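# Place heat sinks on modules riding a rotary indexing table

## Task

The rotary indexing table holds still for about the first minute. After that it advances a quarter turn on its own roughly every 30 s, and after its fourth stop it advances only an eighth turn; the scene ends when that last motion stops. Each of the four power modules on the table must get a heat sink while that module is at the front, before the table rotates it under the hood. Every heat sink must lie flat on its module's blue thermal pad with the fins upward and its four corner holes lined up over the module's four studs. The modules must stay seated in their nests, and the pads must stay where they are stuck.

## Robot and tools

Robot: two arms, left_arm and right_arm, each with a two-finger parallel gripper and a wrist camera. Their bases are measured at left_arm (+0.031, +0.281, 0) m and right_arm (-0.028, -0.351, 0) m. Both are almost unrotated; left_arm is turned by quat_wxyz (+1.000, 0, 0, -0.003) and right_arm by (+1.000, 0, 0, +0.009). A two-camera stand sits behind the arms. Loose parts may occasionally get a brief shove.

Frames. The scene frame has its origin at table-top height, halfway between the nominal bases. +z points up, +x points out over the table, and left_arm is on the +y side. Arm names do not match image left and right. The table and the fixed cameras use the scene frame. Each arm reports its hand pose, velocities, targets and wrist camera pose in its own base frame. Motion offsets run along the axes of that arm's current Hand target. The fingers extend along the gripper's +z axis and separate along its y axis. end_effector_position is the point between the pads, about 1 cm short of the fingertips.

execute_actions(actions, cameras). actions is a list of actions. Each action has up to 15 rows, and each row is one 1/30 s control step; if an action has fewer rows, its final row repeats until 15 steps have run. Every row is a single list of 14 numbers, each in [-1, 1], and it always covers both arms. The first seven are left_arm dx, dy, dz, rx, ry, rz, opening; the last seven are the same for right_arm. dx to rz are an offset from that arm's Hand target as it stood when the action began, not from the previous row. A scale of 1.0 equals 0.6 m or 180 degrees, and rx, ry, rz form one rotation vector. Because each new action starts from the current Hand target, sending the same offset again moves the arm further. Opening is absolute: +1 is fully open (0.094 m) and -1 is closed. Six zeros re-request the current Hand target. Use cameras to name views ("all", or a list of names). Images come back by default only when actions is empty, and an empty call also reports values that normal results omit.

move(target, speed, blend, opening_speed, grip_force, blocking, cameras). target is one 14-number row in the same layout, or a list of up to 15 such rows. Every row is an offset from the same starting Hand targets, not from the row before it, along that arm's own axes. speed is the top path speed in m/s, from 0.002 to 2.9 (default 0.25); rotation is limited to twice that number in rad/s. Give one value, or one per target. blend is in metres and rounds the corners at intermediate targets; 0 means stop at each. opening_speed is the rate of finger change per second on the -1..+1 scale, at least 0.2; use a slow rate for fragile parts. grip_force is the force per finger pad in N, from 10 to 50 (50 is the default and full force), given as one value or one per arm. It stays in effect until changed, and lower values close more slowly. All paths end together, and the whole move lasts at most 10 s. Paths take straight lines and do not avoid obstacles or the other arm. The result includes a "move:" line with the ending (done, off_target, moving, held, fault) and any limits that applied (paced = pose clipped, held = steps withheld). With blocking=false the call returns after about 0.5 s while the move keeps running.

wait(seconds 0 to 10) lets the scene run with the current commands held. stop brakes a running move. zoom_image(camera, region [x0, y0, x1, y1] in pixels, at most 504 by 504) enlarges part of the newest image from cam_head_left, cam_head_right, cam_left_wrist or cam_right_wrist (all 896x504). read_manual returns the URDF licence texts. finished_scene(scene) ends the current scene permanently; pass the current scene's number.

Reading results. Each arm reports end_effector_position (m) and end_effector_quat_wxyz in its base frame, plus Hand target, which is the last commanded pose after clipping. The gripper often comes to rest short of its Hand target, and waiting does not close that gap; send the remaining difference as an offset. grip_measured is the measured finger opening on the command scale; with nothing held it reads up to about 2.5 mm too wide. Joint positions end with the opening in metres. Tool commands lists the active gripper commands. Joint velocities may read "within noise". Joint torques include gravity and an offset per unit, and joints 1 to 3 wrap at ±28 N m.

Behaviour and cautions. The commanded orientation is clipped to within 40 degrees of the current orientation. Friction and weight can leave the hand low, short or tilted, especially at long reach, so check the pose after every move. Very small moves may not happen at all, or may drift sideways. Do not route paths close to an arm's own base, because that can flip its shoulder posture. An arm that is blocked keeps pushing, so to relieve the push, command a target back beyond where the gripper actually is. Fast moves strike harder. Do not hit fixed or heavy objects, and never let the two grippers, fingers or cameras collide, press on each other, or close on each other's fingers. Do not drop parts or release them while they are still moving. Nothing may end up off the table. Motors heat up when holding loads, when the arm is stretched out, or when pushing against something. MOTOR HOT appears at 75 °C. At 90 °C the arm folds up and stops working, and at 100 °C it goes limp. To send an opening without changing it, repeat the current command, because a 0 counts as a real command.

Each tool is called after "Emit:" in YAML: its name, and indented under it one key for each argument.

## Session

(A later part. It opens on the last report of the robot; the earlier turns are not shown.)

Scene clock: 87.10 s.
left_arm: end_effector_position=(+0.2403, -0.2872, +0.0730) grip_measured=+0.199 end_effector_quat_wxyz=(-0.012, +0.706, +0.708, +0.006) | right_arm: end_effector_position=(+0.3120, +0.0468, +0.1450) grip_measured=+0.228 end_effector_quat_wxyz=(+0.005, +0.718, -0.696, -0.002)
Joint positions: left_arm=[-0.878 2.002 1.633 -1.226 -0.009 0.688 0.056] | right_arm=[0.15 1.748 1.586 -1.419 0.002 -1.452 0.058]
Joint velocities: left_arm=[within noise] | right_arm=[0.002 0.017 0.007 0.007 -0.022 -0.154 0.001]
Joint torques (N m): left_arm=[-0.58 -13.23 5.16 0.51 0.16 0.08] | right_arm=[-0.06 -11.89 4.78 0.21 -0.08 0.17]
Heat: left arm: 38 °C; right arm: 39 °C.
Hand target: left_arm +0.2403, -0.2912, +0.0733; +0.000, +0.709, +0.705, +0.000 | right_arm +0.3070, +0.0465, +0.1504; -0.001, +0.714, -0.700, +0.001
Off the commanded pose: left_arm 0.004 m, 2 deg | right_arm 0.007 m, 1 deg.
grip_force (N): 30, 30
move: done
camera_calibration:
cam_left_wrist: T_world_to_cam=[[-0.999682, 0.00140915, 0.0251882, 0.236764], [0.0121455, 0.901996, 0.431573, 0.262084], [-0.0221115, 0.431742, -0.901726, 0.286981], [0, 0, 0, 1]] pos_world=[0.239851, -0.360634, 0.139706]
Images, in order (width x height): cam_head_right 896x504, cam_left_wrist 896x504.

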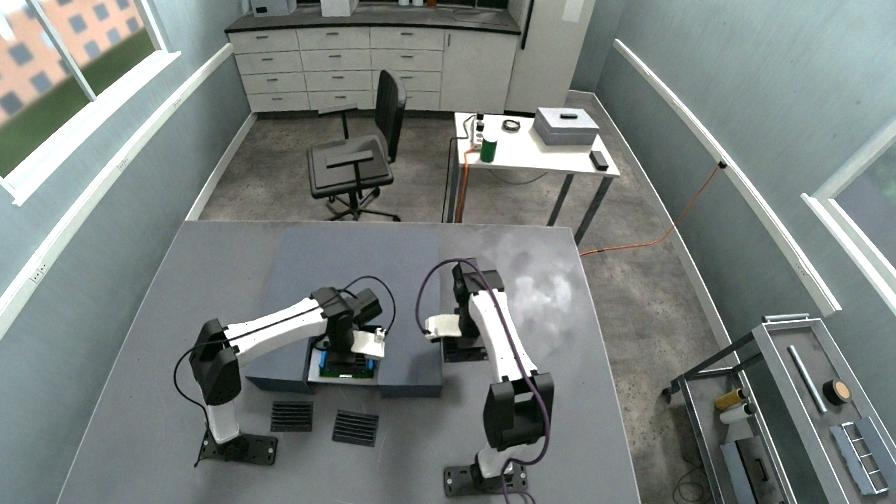

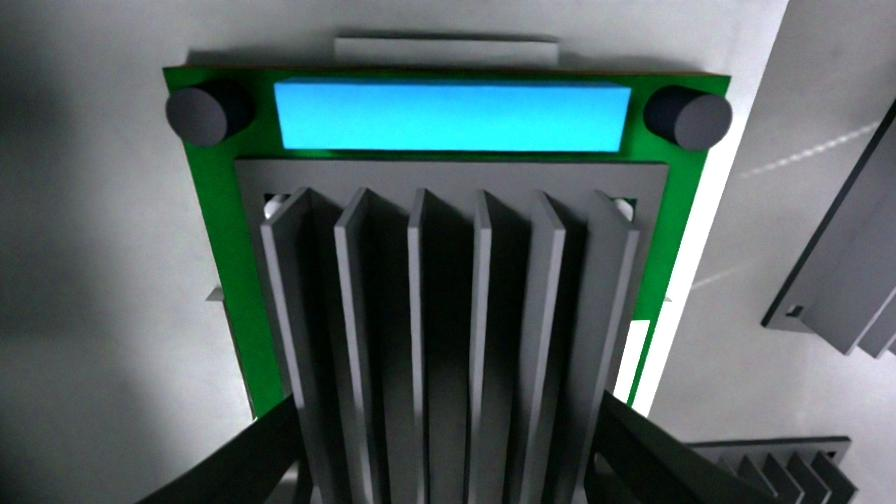

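Emit:
move:
  target:
    - [0,0.001,0.013,0,0,0,0.05,0,0,0,0,0,0,0.05]
    - [0,0.001,0.003,0,0,0,0.05,0,0,0,0,0,0,0.05]
    - [0,0.001,0.003,0,0,0,0.42,0,0,0,0,0,0,0.05]
  speed: 0.05
  cameras: ["cam_head_right","cam_left_wrist"]

Emit:
zoom_image:
  camera: "cam_left_wrist"
  region: [220, 100, 680, 280]

Emit:
zoom_image:
  camera: "cam_head_right"
  region: [300, 330, 390, 400]

Scene clock: 88.90 s.
left_arm: end_effector_position=(+0.2414, -0.2884, +0.0709) grip_measured=+0.417 end_effector_quat_wxyz=(-0.007, +0.706, +0.708, +0.006) | right_arm: end_effector_position=(+0.3120, +0.0468, +0.1450) grip_measured=+0.228 end_effector_quat_wxyz=(+0.005, +0.718, -0.696, -0.002)
Joint positions: left_arm=[-0.878 2.001 1.623 -1.208 -0.01 0.689 0.067] | right_arm=[0.15 1.748 1.586 -1.419 0.002 -1.452 0.058]
Joint torques (N m): left_arm=[-0.5 -12.68 5.81 0.4 0.17 0.08] | right_arm=[0.05 -11.95 4.77 0.22 -0.1 0.18]
Heat: left arm: 38 °C; right arm: 40 °C.
Hand target: left_arm +0.2409, -0.2912, +0.0715; +0.000, +0.709, +0.705, +0.000 | right_arm +0.3070, +0.0465, +0.1504; -0.001, +0.714, -0.700, +0.001
Off the commanded pose: left_arm 0.003 m, 1 deg | right_arm 0.007 m, 1 deg.
grip_force (N): 30, 30
move: done
camera_calibration:
cam_left_wrist: T_world_to_cam=[[-0.999824, 0.00189276, 0.0186869, 0.238589], [0.00967004, 0.904794, 0.42574, 0.26579], [-0.016102, 0.425845, -0.904653, 0.282672], [0, 0, 0, 1]] pos_world=[0.240528, -0.361312, 0.138104]
Images, in order (width x height): cam_head_right 896x504, cam_left_wrist 896x504.

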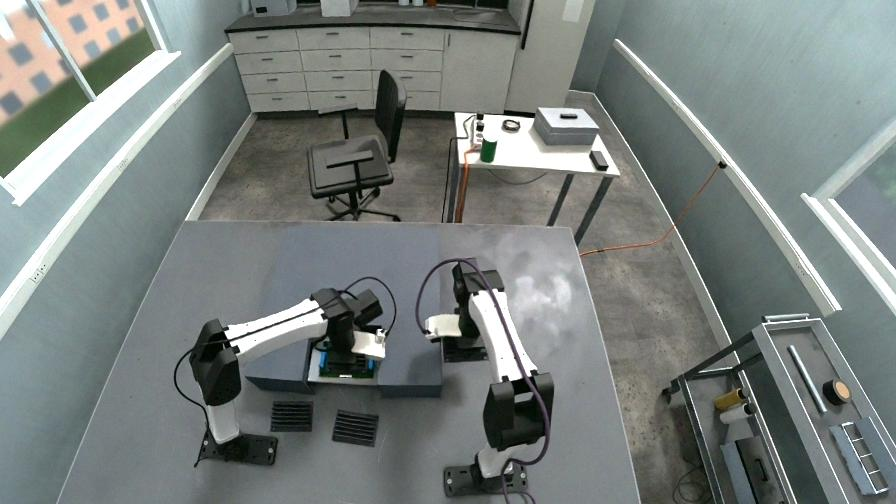

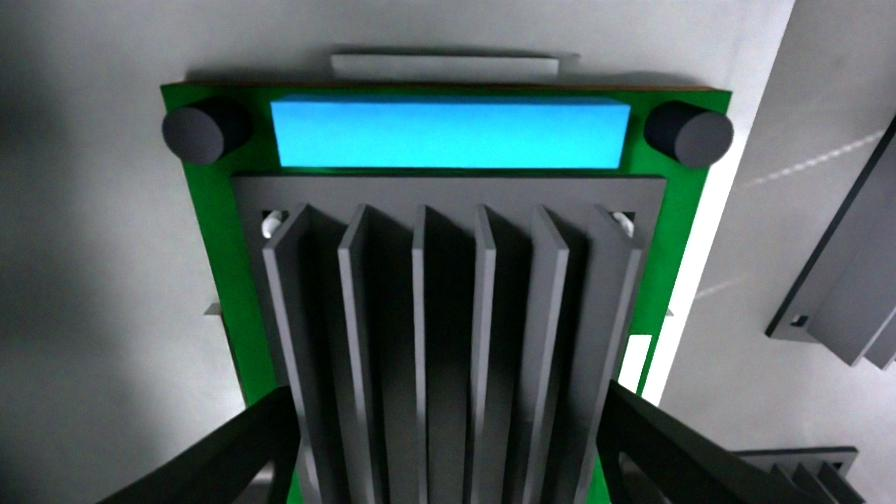

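Scaled by 1.096 from the camera's 896x504 image, which has a finer 1280x720 frame.

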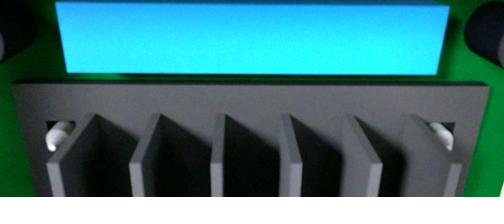

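Scaled by 5.600 from the camera's 896x504 image, which has a finer 1280x720 frame.

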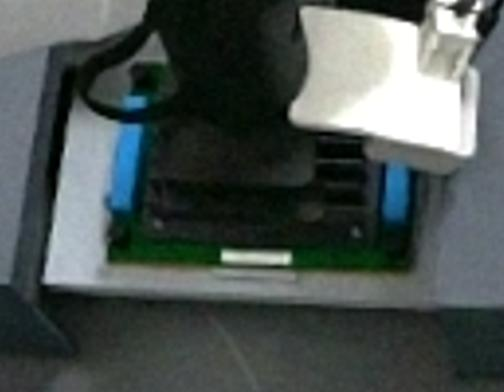

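Emit:
move:
  target:
    - [0,0,-0.14,0,0,0,0.42,0,0,0,0,0,0,0.05]
    - [-0.0335,-0.292,-0.14,0,0,0.044,0.42,0,0,0,0,0,0,0.05]
    - [-0.0335,-0.292,-0.031,0,0,0.044,0.42,0,0,0,0,0,0,0.05]
  speed: [0.15,0.35,0.3]
  blend: [0.02,0.03,0]
  cameras: ["all"]

Emit:
zoom_image:
  camera: "cam_head_left"
  region: [305, 330, 385, 390]

Scene clock: 92.70 s.
left_arm: end_effector_position=(+0.0658, -0.3099, +0.0881) grip_measured=+0.418 end_effector_quat_wxyz=(-0.009, +0.760, +0.650, +0.005) | right_arm: end_effector_position=(+0.3120, +0.0468, +0.1450) grip_measured=+0.228 end_effector_quat_wxyz=(+0.005, +0.718, -0.696, -0.002)
Joint positions: left_arm=[-1.362 1.771 1.386 -1.207 -0.001 0.365 0.067] | right_arm=[0.15 1.748 1.586 -1.419 0.002 -1.452 0.058]
Joint torques (N m): left_arm=[-0.44 -11.56 5.18 0.42 0.06 -0.18] | right_arm=[-0.03 -11.95 4.71 0.26 -0.1 0.18]
Motor temperatures (°C): left_arm=[26 38 38 27 23 26 28] | right_arm=[26 40 33 27 23 23 24]
Heat: left arm: 38 °C; right arm: 40 °C.
Hand target: left_arm +0.0656, -0.3101, +0.0901; +0.000, +0.756, +0.654, +0.000 | right_arm +0.3070, +0.0465, +0.1504; -0.001, +0.714, -0.700, +0.001
Off the commanded pose: left_arm 0.002 m, 1 deg | right_arm 0.007 m, 1 deg.
grip_force (N): 30, 30
move: done
camera_calibration:
cam_left_wrist: T_world_to_cam=[[-0.986638, 0.161275, 0.0231352, 0.110899], [0.15559, 0.890542, 0.427465, 0.265535], [0.0483364, 0.425353, -0.903736, 0.300066], [0, 0, 0, 1]] pos_world=[0.0535983, -0.381989, 0.155108]
cam_right_wrist: T_world_to_cam=[[0.999279, 0.0297579, -0.0235941, -0.308994], [0.0369473, -0.905456, 0.422828, 0.00743437], [-0.00878096, -0.423395, -0.905903, 0.244489], [0, 0, 0, 1]] pos_world=[0.310643, 0.119442, 0.211049]

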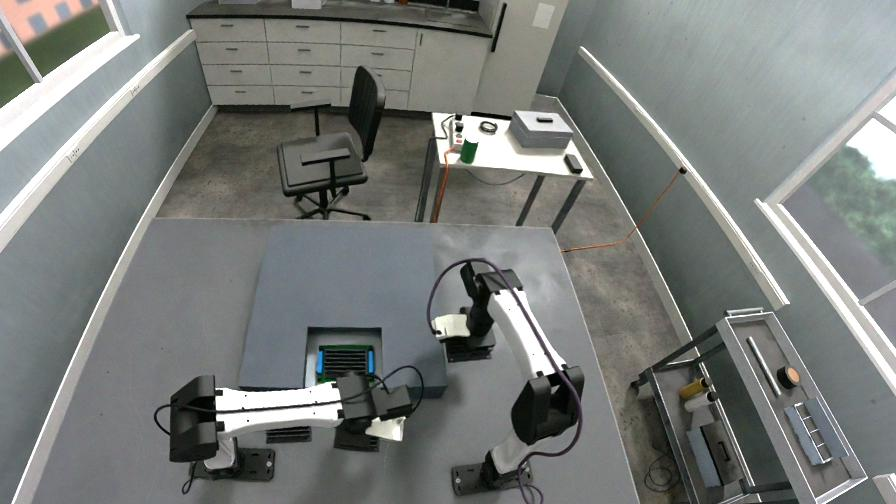

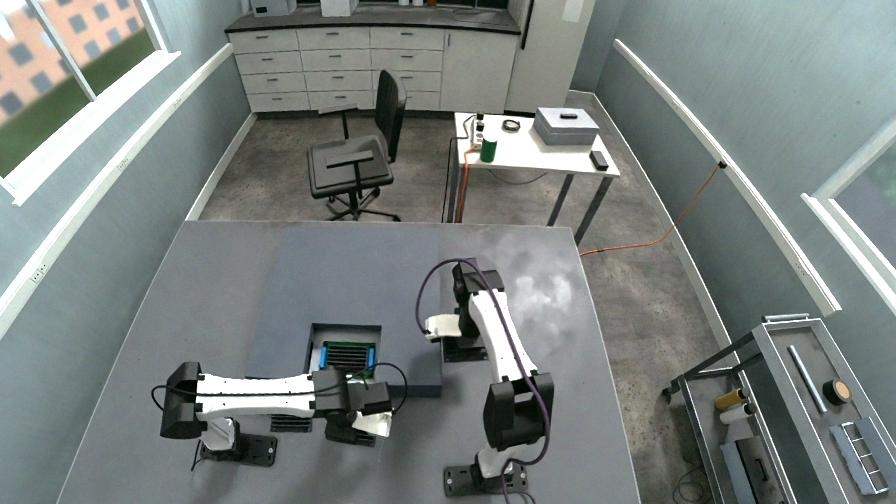

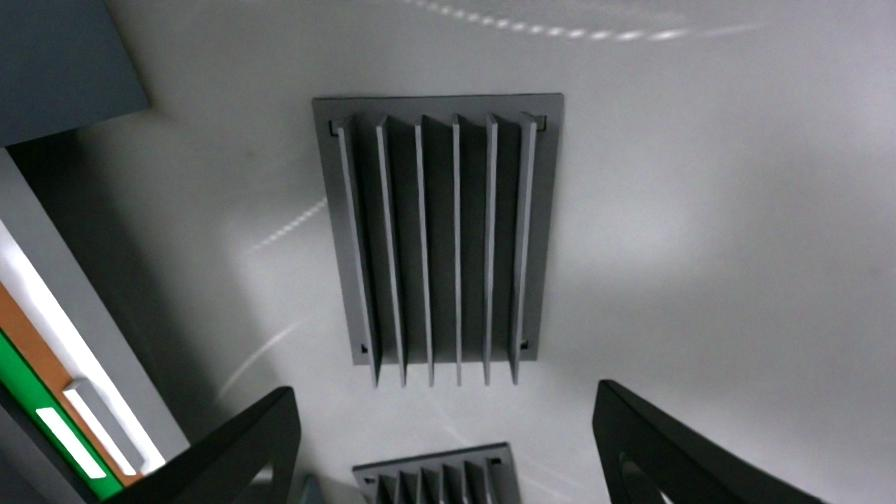

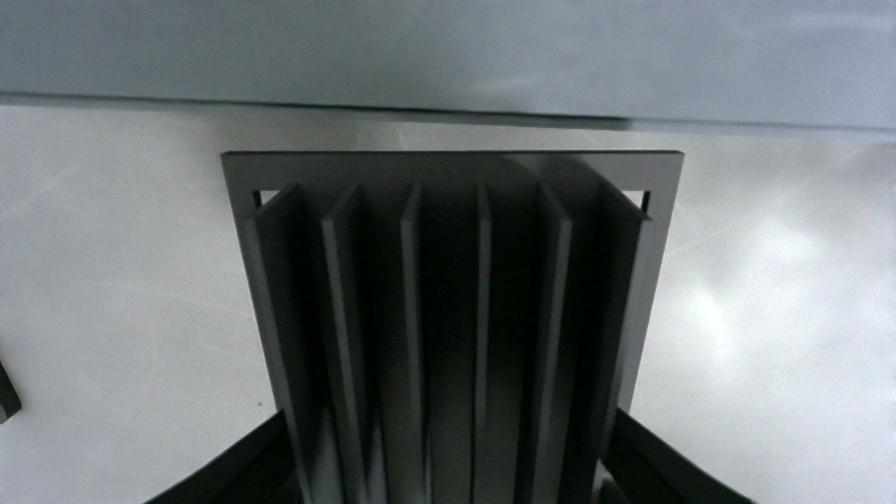

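Scaled by 6.300 from the camera's 896x504 image, which has a finer 1280x720 frame.

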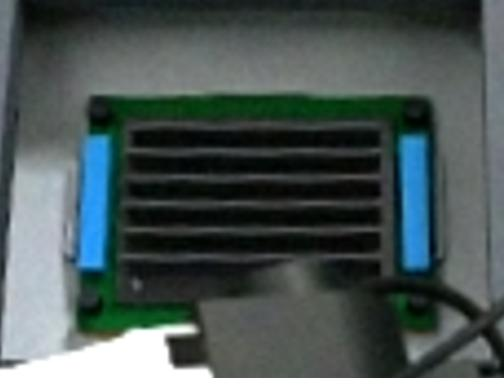

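Emit:
move:
  target: [-0.0072,-0.005,0.122,0,0,0,0.68,0,0,0,0,0,0,0.05]
  speed: 0.18
  cameras: ["cam_left_wrist"]

Scene clock: 94.40 s.
left_arm: end_effector_position=(+0.0642, -0.3140, +0.0234) grip_measured=+0.677 end_effector_quat_wxyz=(+0.003, +0.758, +0.652, -0.001) | right_arm: end_effector_position=(+0.3120, +0.0468, +0.1450) grip_measured=+0.228 end_effector_quat_wxyz=(+0.005, +0.718, -0.696, -0.002)
Joint positions: left_arm=[-1.37 1.824 1.186 -0.926 -0.001 0.352 0.079] | right_arm=[0.15 1.748 1.586 -1.419 0.002 -1.452 0.058]
Joint torques (N m): left_arm=[-0.88 -8.35 5.42 0.44 0.06 -0.17] | right_arm=[-0.09 -12.04 4.7 0.22 -0.09 0.17]
Heat: left arm: 38 °C; right arm: 40 °C.
Hand target: left_arm +0.0621, -0.3142, +0.0170; +0.000, +0.756, +0.654, +0.000 | right_arm +0.3070, +0.0465, +0.1504; -0.001, +0.714, -0.700, +0.001
Off the commanded pose: left_arm 0.007 m, 1 deg | right_arm 0.007 m, 1 deg.
grip_force (N): 30, 30
move: done
camera_calibration:
cam_left_wrist: T_world_to_cam=[[-0.987656, 0.1561, 0.0129893, 0.110116], [0.148013, 0.902911, 0.40354, 0.301952], [0.0512645, 0.400481, -0.91487, 0.235662], [0, 0, 0, 1]] pos_world=[0.0519827, -0.384203, 0.0923201]
Images, in order (width x height): cam_left_wrist 896x504.

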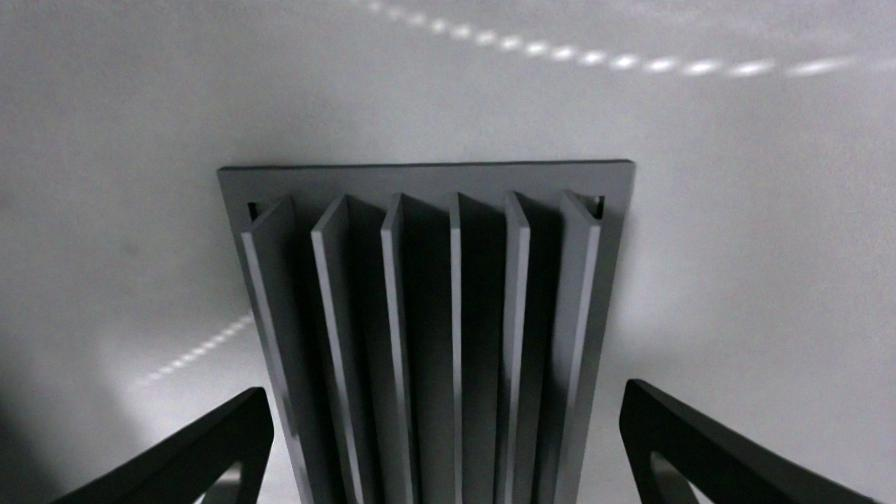

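Emit:
move:
  target:
    - [0,0,0.005,0,0,0,0.68,0,0,0,0,0,0,0.05]
    - [0,0,0.005,0,0,0,0.05,0,0,0,0,0,0,0.05]
  speed: 0.1
  cameras: ["cam_left_wrist"]

Scene clock: 97.00 s.
left_arm: end_effector_position=(+0.0651, -0.3173, +0.0234) grip_measured=+0.196 end_effector_quat_wxyz=(+0.010, +0.758, +0.652, -0.004) | right_arm: end_effector_position=(+0.3120, +0.0468, +0.1450) grip_measured=+0.228 end_effector_quat_wxyz=(+0.005, +0.718, -0.696, -0.002)
Joint positions: left_arm=[-1.37 1.824 1.186 -0.912 -0.002 0.351 0.056] | right_arm=[0.15 1.748 1.586 -1.419 0.002 -1.452 0.058]
Joint torques (N m): left_arm=[-0.85 -7.97 4.79 0.47 0.07 -0.17] | right_arm=[-0.01 -11.96 4.74 0.23 -0.1 0.19]
Heat: left arm: 38 °C; right arm: 40 °C.
Hand target: left_arm +0.0621, -0.3142, +0.0140; +0.000, +0.756, +0.654, +0.000 | right_arm +0.3070, +0.0465, +0.1504; -0.001, +0.714, -0.700, +0.001
Off the commanded pose: left_arm 0.010 m, 1 deg | right_arm 0.007 m, 1 deg.
grip_force (N): 30, 30
move: done
camera_calibration:
cam_left_wrist: T_world_to_cam=[[-0.987811, 0.155494, 0.00715054, 0.111386], [0.145817, 0.908302, 0.392077, 0.306987], [0.0544709, 0.38834, -0.919905, 0.233048], [0, 0, 0, 1]] pos_world=[0.0525701, -0.386659, 0.0932233]
Images, in order (width x height): cam_left_wrist 896x504.

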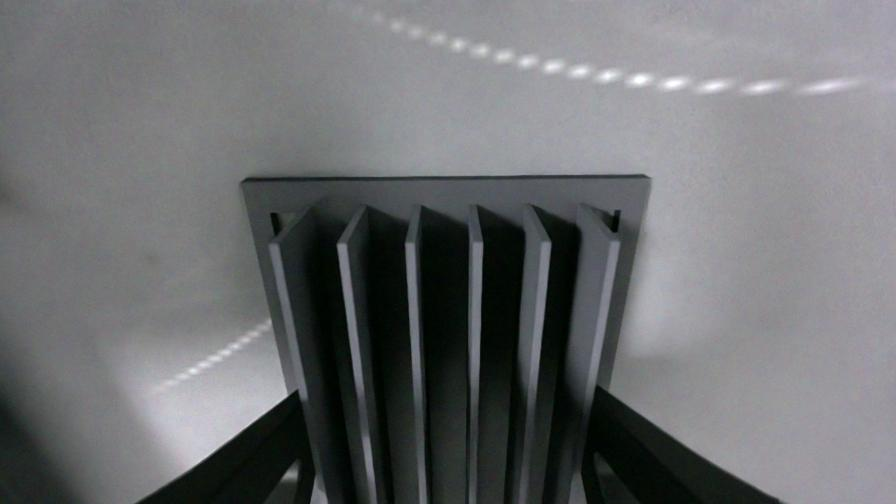

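Emit:
move:
  target:
    - [0,0,-0.2,0,0,0,0.05,0,0,-0.03,0,0,0,0.05]
    - [0.25,0.08,-0.243,0,0,-0.03,0.05,-0.256,-0.003,-0.05,0,0,0.006,0.05]
    - [0.452,0.1667,-0.243,0,0,-0.046,0.05,-0.489,-0.007,0.022,0,0,0.006,0.05]
  speed: 0.3
  blend: 0.03
  cameras: ["cam_head_left","cam_right_wrist"]

Emit:
zoom_image:
  camera: "cam_right_wrist"
  region: [230, 0, 680, 200]

Scene clock: 100.37 s.
left_arm: end_effector_position=(+0.2008, -0.0608, +0.1557) grip_measured=+0.195 end_effector_quat_wxyz=(-0.001, +0.705, +0.709, +0.003) | right_arm: end_effector_position=(+0.3011, +0.3381, +0.1317) grip_measured=+0.228 end_effector_quat_wxyz=(-0.024, +0.713, -0.700, +0.001)
Joint positions: left_arm=[-0.298 1.339 1.231 -1.461 -0.005 1.267 0.056] | right_arm=[0.845 2.317 2.367 -1.573 0.004 -0.745 0.058]
Joint torques (N m): left_arm=[0.05 -4.85 8.17 0.05 0.16 0.12] | right_arm=[-0.39 -13.3 8.58 0.33 -0.09 0.18]
Heat: left arm: 38 °C; right arm: 40 °C.
Hand target: left_arm +0.2000, -0.0601, +0.1596; +0.000, +0.707, +0.707, +0.000 | right_arm +0.3054, +0.3400, +0.1369; +0.000, +0.707, -0.707, +0.001
Off the commanded pose: left_arm 0.004 m, 0 deg | right_arm 0.007 m, 3 deg.
joint sent to its limit (right arm) — joint 4 (wrist pitch), lower limit. The joint targets are off in orientation, not in position.
grip_force (N): 30, 30
move: off_target (right_arm)
camera_calibration:
cam_right_wrist: T_world_to_cam=[[0.999623, 0.0173726, 0.0212562, -0.308958], [0.00769928, -0.920633, 0.390354, 0.295448], [0.0263506, -0.390043, -0.920419, 0.335782], [0, 0, 0, 1]] pos_world=[0.297719, 0.408336, 0.200298]
Images, in order (width x height): cam_head_left 896x504, cam_right_wrist 896x504.

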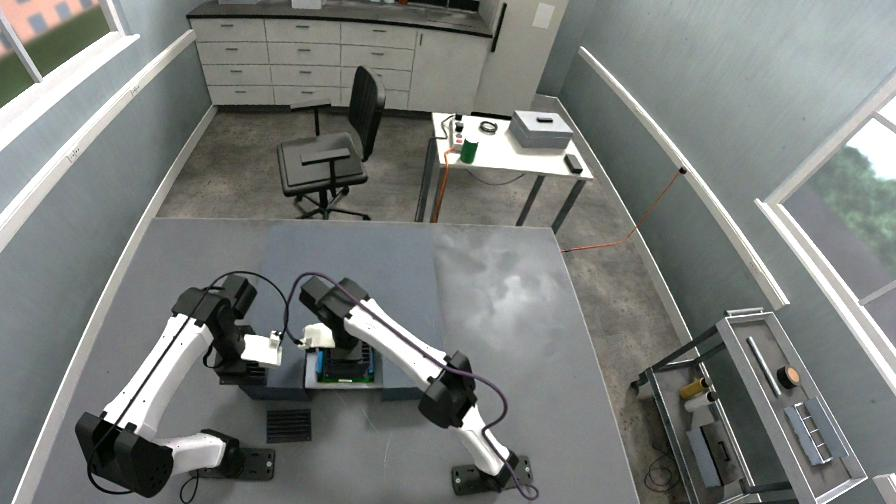

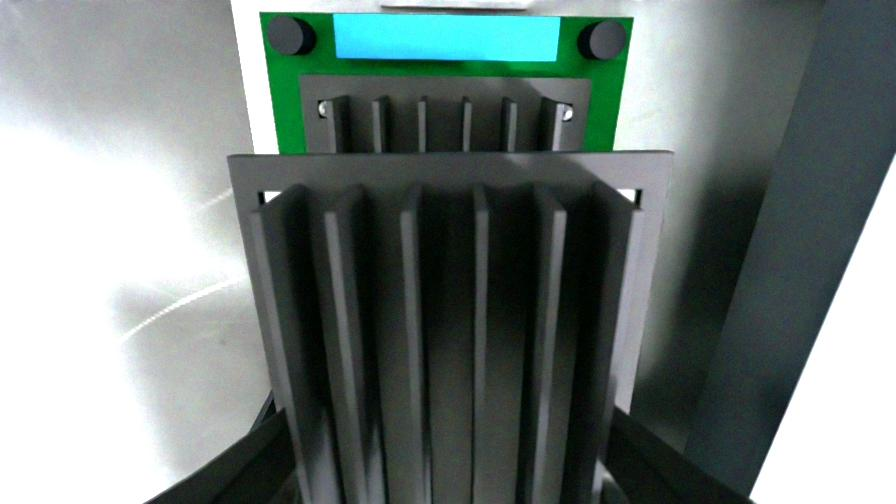

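Scaled by 1.120 from the camera's 896x504 image, which has a finer 1280x720 frame.

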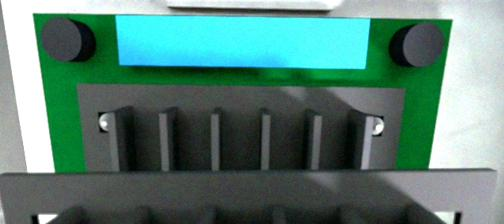

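Emit:
wait:
  seconds: 2
  cameras: ["cam_right_wrist"]

Emit:
wait:
  seconds: 1.5
  cameras: ["cam_right_wrist"]

Scene clock: 103.10 s.
left_arm: end_effector_position=(+0.2008, -0.0608, +0.1557) grip_measured=+0.195 end_effector_quat_wxyz=(-0.001, +0.705, +0.709, +0.003) | right_arm: end_effector_position=(+0.3011, +0.3381, +0.1317) grip_measured=+0.228 end_effector_quat_wxyz=(-0.024, +0.713, -0.700, +0.001)
Joint positions: left_arm=[-0.298 1.339 1.231 -1.461 -0.005 1.267 0.056] | right_arm=[0.845 2.317 2.367 -1.573 0.004 -0.745 0.058]
Joint torques (N m): left_arm=[0.05 -4.83 8.17 0.05 0.14 0.12] | right_arm=[-0.42 -13.33 8.61 0.34 -0.1 0.18]
Heat: left arm: 38 °C; right arm: 39 °C.
Hand target: left_arm +0.2000, -0.0601, +0.1596; +0.000, +0.707, +0.707, +0.000 | right_arm +0.3054, +0.3400, +0.1369; +0.000, +0.707, -0.707, +0.001
Tool commands: left_gripper/opening=+0.05 right_gripper/opening=+0.05
Off the commanded pose: left_arm 0.004 m, 0 deg | right_arm 0.007 m, 3 deg.
grip_force (N): 30, 30
wait: 2.00 s; at rest from the start
camera_calibration:
cam_right_wrist: T_world_to_cam=[[0.999629, 0.0169647, 0.021315, -0.308805], [0.00730082, -0.920639, 0.390346, 0.295572], [0.0262456, -0.390046, -0.920421, 0.335815], [0, 0, 0, 1]] pos_world=[0.297719, 0.408337, 0.200298]
Images, in order (width x height): cam_right_wrist 896x504.

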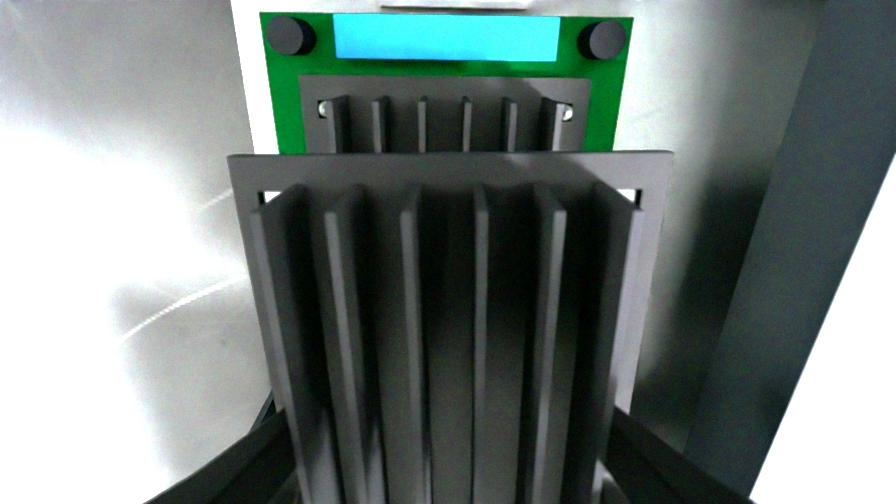

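Scene clock: 104.60 s.
left_arm: end_effector_position=(+0.2008, -0.0608, +0.1557) grip_measured=+0.195 end_effector_quat_wxyz=(-0.001, +0.705, +0.709, +0.003) | right_arm: end_effector_position=(+0.3011, +0.3381, +0.1317) grip_measured=+0.228 end_effector_quat_wxyz=(-0.024, +0.713, -0.700, +0.001)
Joint positions: left_arm=[-0.298 1.339 1.231 -1.461 -0.005 1.267 0.056] | right_arm=[0.845 2.317 2.367 -1.573 0.004 -0.745 0.058]
Joint torques (N m): left_arm=[0.03 -4.88 8.12 0.06 0.16 0.11] | right_arm=[-0.44 -13.31 8.53 0.35 -0.08 0.16]
Heat: left arm: 38 °C; right arm: 39 °C.
Hand target: left_arm +0.2000, -0.0601, +0.1596; +0.000, +0.707, +0.707, +0.000 | right_arm +0.3054, +0.3400, +0.1369; +0.000, +0.707, -0.707, +0.001
Tool commands: left_gripper/opening=+0.05 right_gripper/opening=+0.05
Off the commanded pose: left_arm 0.004 m, 0 deg | right_arm 0.007 m, 3 deg.
grip_force (N): 30, 30
wait: 1.50 s; at rest by 0.17 s
camera_calibration:
cam_right_wrist: T_world_to_cam=[[0.999629, 0.0169647, 0.021315, -0.308805], [0.00730082, -0.920639, 0.390346, 0.295572], [0.0262456, -0.390046, -0.920421, 0.335815], [0, 0, 0, 1]] pos_world=[0.297719, 0.408337, 0.200298]
Images, in order (width x height): cam_right_wrist 896x504.

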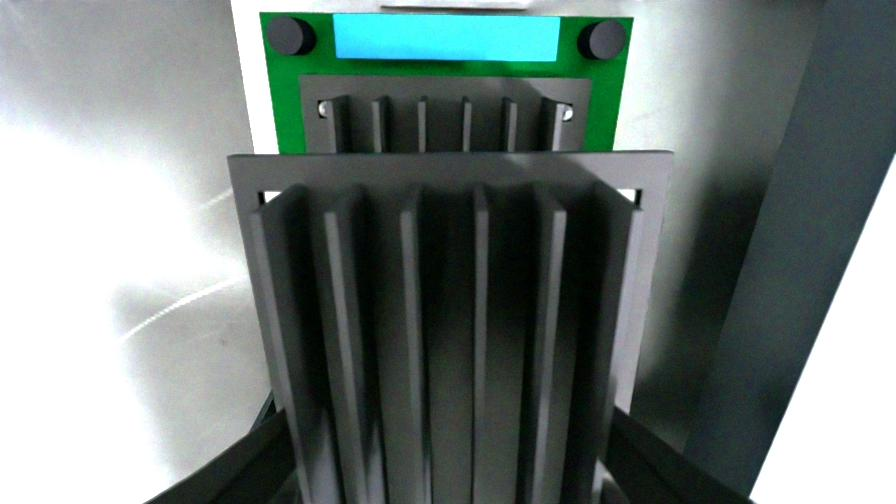

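Emit:
wait:
  seconds: 1.5
  cameras: ["cam_right_wrist"]

Emit:
wait:
  seconds: 1.2
  cameras: ["cam_right_wrist"]

Scene clock: 107.17 s.
left_arm: end_effector_position=(+0.2008, -0.0608, +0.1557) grip_measured=+0.195 end_effector_quat_wxyz=(-0.001, +0.705, +0.709, +0.003) | right_arm: end_effector_position=(+0.3011, +0.3381, +0.1317) grip_measured=+0.228 end_effector_quat_wxyz=(-0.024, +0.713, -0.700, +0.001)
Joint positions: left_arm=[-0.298 1.339 1.231 -1.461 -0.005 1.267 0.056] | right_arm=[0.845 2.317 2.367 -1.573 0.004 -0.745 0.058]
Joint torques (N m): left_arm=[0.05 -4.82 8.17 0.05 0.15 0.1] | right_arm=[-0.53 -13.31 8.61 0.34 -0.07 0.19]
Heat: left arm: 38 °C; right arm: 39 °C.
Hand target: left_arm +0.2000, -0.0601, +0.1596; +0.000, +0.707, +0.707, +0.000 | right_arm +0.3054, +0.3400, +0.1369; +0.000, +0.707, -0.707, +0.001
Tool commands: left_gripper/opening=+0.05 right_gripper/opening=+0.05
Off the commanded pose: left_arm 0.004 m, 0 deg | right_arm 0.007 m, 3 deg.
grip_force (N): 30, 30
wait: 1.50 s; at rest from the start
camera_calibration:
cam_right_wrist: T_world_to_cam=[[0.999629, 0.0169647, 0.021315, -0.308805], [0.00730082, -0.920639, 0.390346, 0.295572], [0.0262456, -0.390046, -0.920421, 0.335815], [0, 0, 0, 1]] pos_world=[0.297719, 0.408337, 0.200298]
Images, in order (width x height): cam_right_wrist 896x504.

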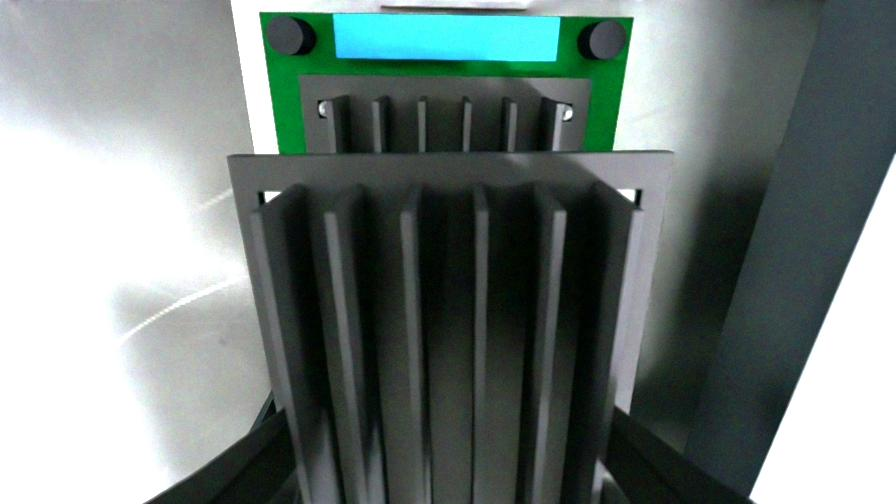

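Scene clock: 108.37 s.
left_arm: end_effector_position=(+0.2008, -0.0608, +0.1557) grip_measured=+0.195 end_effector_quat_wxyz=(-0.001, +0.705, +0.709, +0.003) | right_arm: end_effector_position=(+0.3011, +0.3381, +0.1317) grip_measured=+0.228 end_effector_quat_wxyz=(-0.024, +0.713, -0.700, +0.001)
Joint positions: left_arm=[-0.298 1.339 1.231 -1.461 -0.005 1.267 0.056] | right_arm=[0.845 2.317 2.367 -1.573 0.004 -0.745 0.058]
Joint torques (N m): left_arm=[0.08 -4.79 8.13 0.06 0.15 0.11] | right_arm=[-0.44 -13.37 8.64 0.32 -0.09 0.2]
Heat: left arm: 37 °C; right arm: 39 °C.
Hand target: left_arm +0.2000, -0.0601, +0.1596; +0.000, +0.707, +0.707, +0.000 | right_arm +0.3054, +0.3400, +0.1369; +0.000, +0.707, -0.707, +0.001
Tool commands: left_gripper/opening=+0.05 right_gripper/opening=+0.05
Off the commanded pose: left_arm 0.004 m, 0 deg | right_arm 0.007 m, 3 deg.
grip_force (N): 30, 30
wait: 1.20 s; at rest by 0.17 s
camera_calibration:
cam_right_wrist: T_world_to_cam=[[0.999629, 0.0169647, 0.021315, -0.308805], [0.00730082, -0.920639, 0.390346, 0.295572], [0.0262456, -0.390046, -0.920421, 0.335815], [0, 0, 0, 1]] pos_world=[0.297719, 0.408337, 0.200298]
Images, in order (width x height): cam_right_wrist 896x504.

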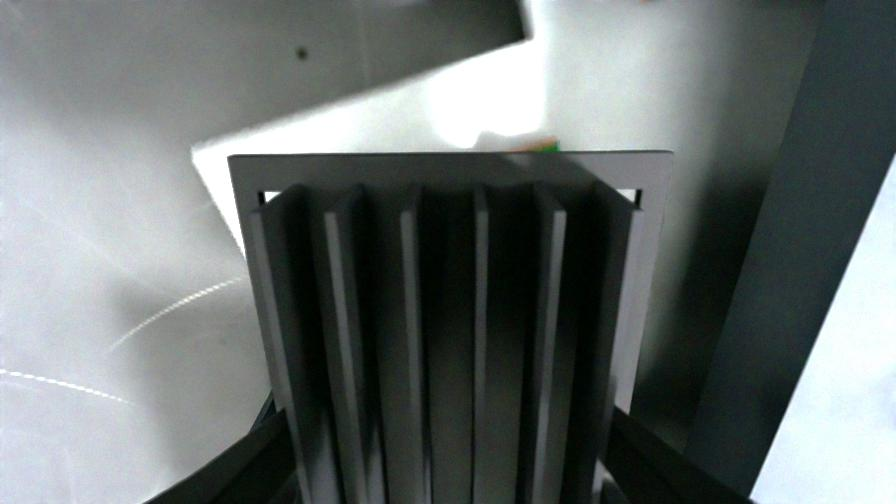

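Emit:
wait:
  seconds: 1.4
  cameras: ["cam_right_wrist"]

Emit:
wait:
  seconds: 0.7
  cameras: ["cam_right_wrist"]

Emit:
zoom_image:
  camera: "cam_right_wrist"
  region: [230, 0, 680, 200]

Scene clock: 109.90 s.
left_arm: end_effector_position=(+0.2008, -0.0608, +0.1557) grip_measured=+0.195 end_effector_quat_wxyz=(-0.001, +0.705, +0.709, +0.003) | right_arm: end_effector_position=(+0.3011, +0.3381, +0.1317) grip_measured=+0.228 end_effector_quat_wxyz=(-0.024, +0.713, -0.700, +0.001)
Joint positions: left_arm=[-0.298 1.339 1.231 -1.461 -0.005 1.267 0.056] | right_arm=[0.845 2.317 2.367 -1.573 0.004 -0.745 0.058]
Joint torques (N m): left_arm=[0.06 -4.85 8.18 0.05 0.15 0.12] | right_arm=[-0.46 -13.31 8.55 0.33 -0.08 0.2]
Heat: left arm: 37 °C; right arm: 39 °C.
Hand target: left_arm +0.2000, -0.0601, +0.1596; +0.000, +0.707, +0.707, +0.000 | right_arm +0.3054, +0.3400, +0.1369; +0.000, +0.707, -0.707, +0.001
Tool commands: left_gripper/opening=+0.05 right_gripper/opening=+0.05
Off the commanded pose: left_arm 0.004 m, 0 deg | right_arm 0.007 m, 3 deg.
grip_force (N): 30, 30
wait: 1.40 s; at rest by 0.03 s
camera_calibration:
cam_right_wrist: T_world_to_cam=[[0.999629, 0.0169647, 0.021315, -0.308805], [0.00730082, -0.920639, 0.390346, 0.295572], [0.0262456, -0.390046, -0.920421, 0.335815], [0, 0, 0, 1]] pos_world=[0.297719, 0.408337, 0.200298]
Images, in order (width x height): cam_right_wrist 896x504.

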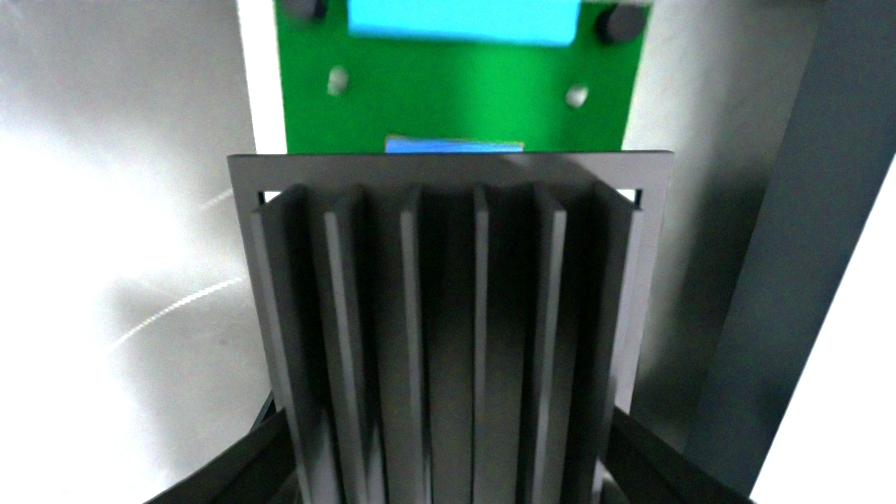

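Scene clock: 110.60 s.
left_arm: end_effector_position=(+0.2008, -0.0608, +0.1557) grip_measured=+0.195 end_effector_quat_wxyz=(-0.001, +0.705, +0.709, +0.003) | right_arm: end_effector_position=(+0.3011, +0.3381, +0.1317) grip_measured=+0.228 end_effector_quat_wxyz=(-0.024, +0.713, -0.700, +0.001)
Joint positions: left_arm=[-0.298 1.339 1.231 -1.461 -0.005 1.267 0.056] | right_arm=[0.845 2.317 2.367 -1.573 0.004 -0.745 0.058]
Joint torques (N m): left_arm=[0.1 -4.86 8.21 0.06 0.15 0.11] | right_arm=[-0.43 -13.31 8.58 0.33 -0.09 0.17]
Heat: left arm: 37 °C; right arm: 39 °C.
Hand target: left_arm +0.2000, -0.0601, +0.1596; +0.000, +0.707, +0.707, +0.000 | right_arm +0.3054, +0.3400, +0.1369; +0.000, +0.707, -0.707, +0.001
Tool commands: left_gripper/opening=+0.05 right_gripper/opening=+0.05
Off the commanded pose: left_arm 0.004 m, 0 deg | right_arm 0.007 m, 3 deg.
grip_force (N): 30, 30
wait: 0.70 s; at rest by 0.17 s
camera_calibration:
cam_right_wrist: T_world_to_cam=[[0.999629, 0.0169647, 0.021315, -0.308805], [0.00730082, -0.920639, 0.390346, 0.295572], [0.0262456, -0.390046, -0.920421, 0.335815], [0, 0, 0, 1]] pos_world=[0.297719, 0.408337, 0.200298]
Images, in order (width x height): cam_right_wrist 896x504.

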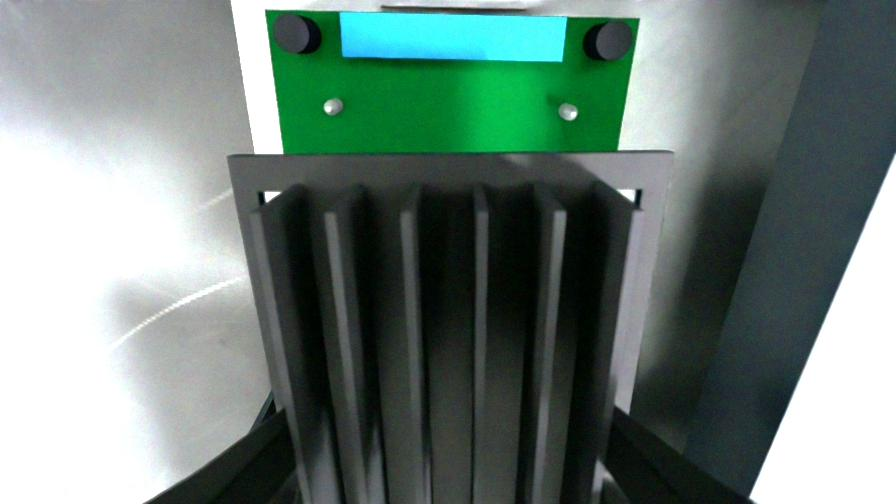

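Scaled by 1.120 from the camera's 896x504 image, which has a finer 1280x720 frame.

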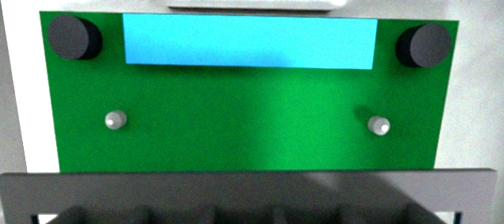

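Emit:
move:
  target: [0,0,0,0,0,0,0.05,-0.01,0,0.045,0,-0.0104,0.0056,0.05]
  speed: 0.12
  cameras: ["cam_right_wrist"]

Emit:
zoom_image:
  camera: "cam_right_wrist"
  region: [230, 0, 680, 200]

Scene clock: 112.40 s.
left_arm: end_effector_position=(+0.2008, -0.0608, +0.1557) grip_measured=+0.195 end_effector_quat_wxyz=(-0.001, +0.705, +0.709, +0.003) | right_arm: end_effector_position=(+0.3021, +0.3421, +0.1108) grip_measured=+0.228 end_effector_quat_wxyz=(-0.006, +0.707, -0.707, -0.004)
Joint positions: left_arm=[-0.298 1.339 1.231 -1.461 -0.005 1.267 0.056] | right_arm=[0.845 2.366 2.367 -1.56 -0.007 -0.727 0.058]
Joint torques (N m): left_arm=[0.09 -4.82 8.2 0.06 0.15 0.12] | right_arm=[-0.47 -13.45 6.99 0.42 -0.18 0.19]
Heat: left arm: 37 °C; right arm: 39 °C.
Hand target: left_arm +0.2000, -0.0601, +0.1596; +0.000, +0.707, +0.707, +0.000 | right_arm +0.3054, +0.3460, +0.1100; -0.012, +0.701, -0.713, -0.011
Off the commanded pose: left_arm 0.004 m, 0 deg | right_arm 0.005 m, 1 deg.
grip_force (N): 30, 30
move: done
camera_calibration:
cam_right_wrist: T_world_to_cam=[[0.999938, -0.00051314, -0.0111544, -0.299925], [0.00407019, -0.913466, 0.406894, 0.304162], [-0.010398, -0.406915, -0.913407, 0.334183], [0, 0, 0, 1]] pos_world=[0.302143, 0.413672, 0.178137]
Images, in order (width x height): cam_right_wrist 896x504.

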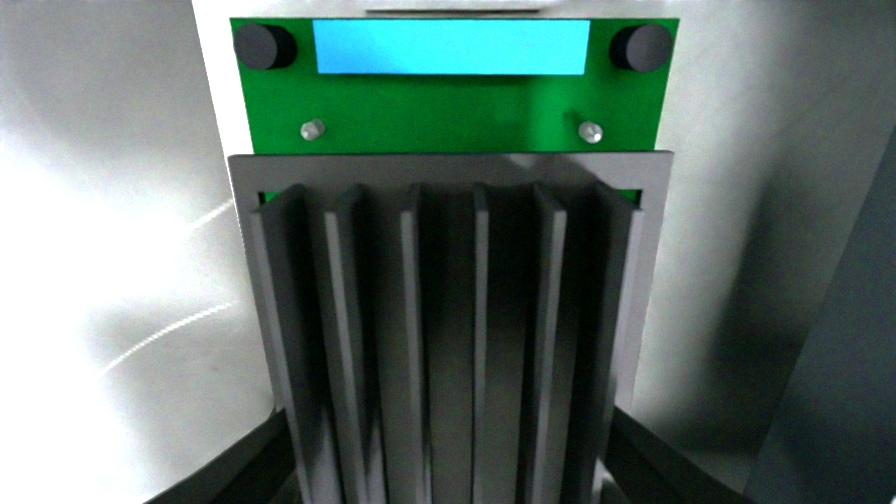

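Scaled by 1.120 from the camera's 896x504 image, which has a finer 1280x720 frame.

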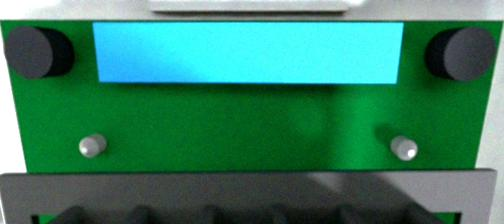

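Emit:
move:
  target: [0,0,0,0,0,0,0.05,-0.0148,0.001,0.0233,0,0,0.0047,0.05]
  speed: 0.1
  cameras: ["cam_right_wrist"]

Emit:
zoom_image:
  camera: "cam_right_wrist"
  region: [230, 150, 310, 230]

Emit:
zoom_image:
  camera: "cam_right_wrist"
  region: [590, 150, 670, 230]

Scene clock: 113.93 s.
left_arm: end_effector_position=(+0.2008, -0.0608, +0.1557) grip_measured=+0.195 end_effector_quat_wxyz=(-0.001, +0.705, +0.709, +0.003) | right_arm: end_effector_position=(+0.3065, +0.3494, +0.1005) grip_measured=+0.228 end_effector_quat_wxyz=(-0.011, +0.698, -0.716, -0.005)
Joint positions: left_arm=[-0.298 1.339 1.231 -1.461 -0.005 1.267 0.056] | right_arm=[0.848 2.389 2.367 -1.526 -0.008 -0.698 0.058]
Joint torques (N m): left_arm=[0.06 -4.81 8.2 0.06 0.15 0.12] | right_arm=[0.42 -13.44 6.39 0.47 -0.18 0.18]
Heat: left arm: 37 °C; right arm: 39 °C.
Hand target: left_arm +0.2000, -0.0601, +0.1596; +0.000, +0.707, +0.707, +0.000 | right_arm +0.3050, +0.3553, +0.0963; -0.012, +0.696, -0.718, -0.011
Off the commanded pose: left_arm 0.004 m, 0 deg | right_arm 0.007 m, 1 deg.
grip_force (N): 30, 30
move: done
camera_calibration:
cam_right_wrist: T_world_to_cam=[[0.999639, -0.0263755, -0.00502741, -0.295904], [-0.0221779, -0.916627, 0.399129, 0.324864], [-0.0151355, -0.398873, -0.916881, 0.32674], [0, 0, 0, 1]] pos_world=[0.307947, 0.420302, 0.168431]
Images, in order (width x height): cam_right_wrist 896x504.

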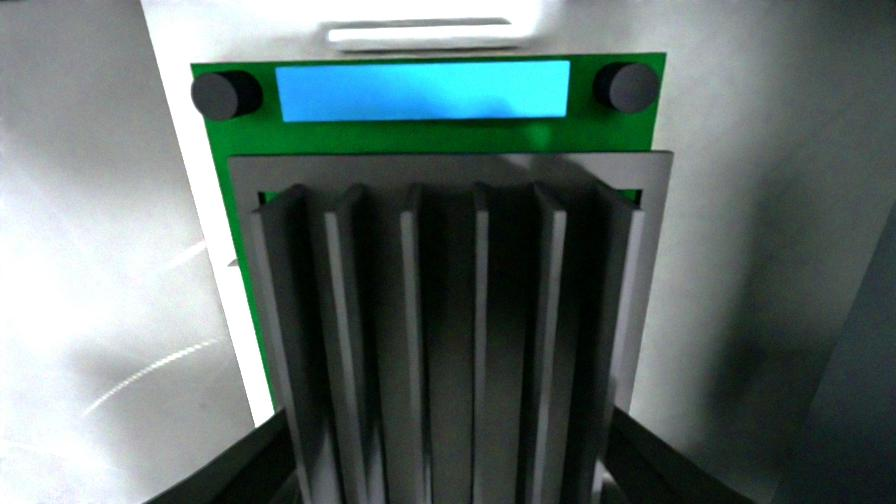

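Scaled by 6.300 from the camera's 896x504 image, which has a finer 1280x720 frame.

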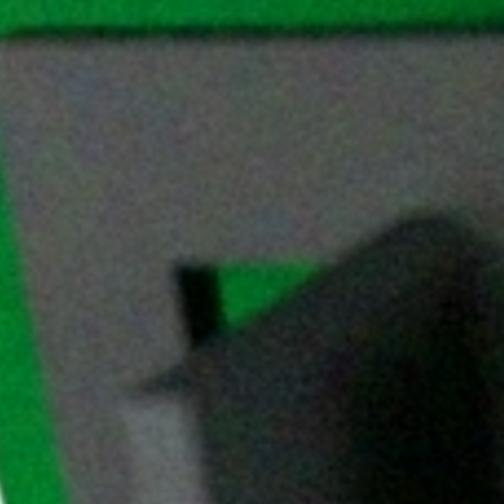

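Scaled by 6.300 from the camera's 896x504 image, which has a finer 1280x720 frame.

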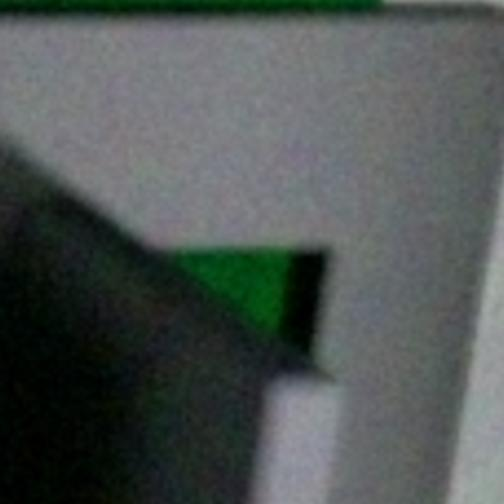

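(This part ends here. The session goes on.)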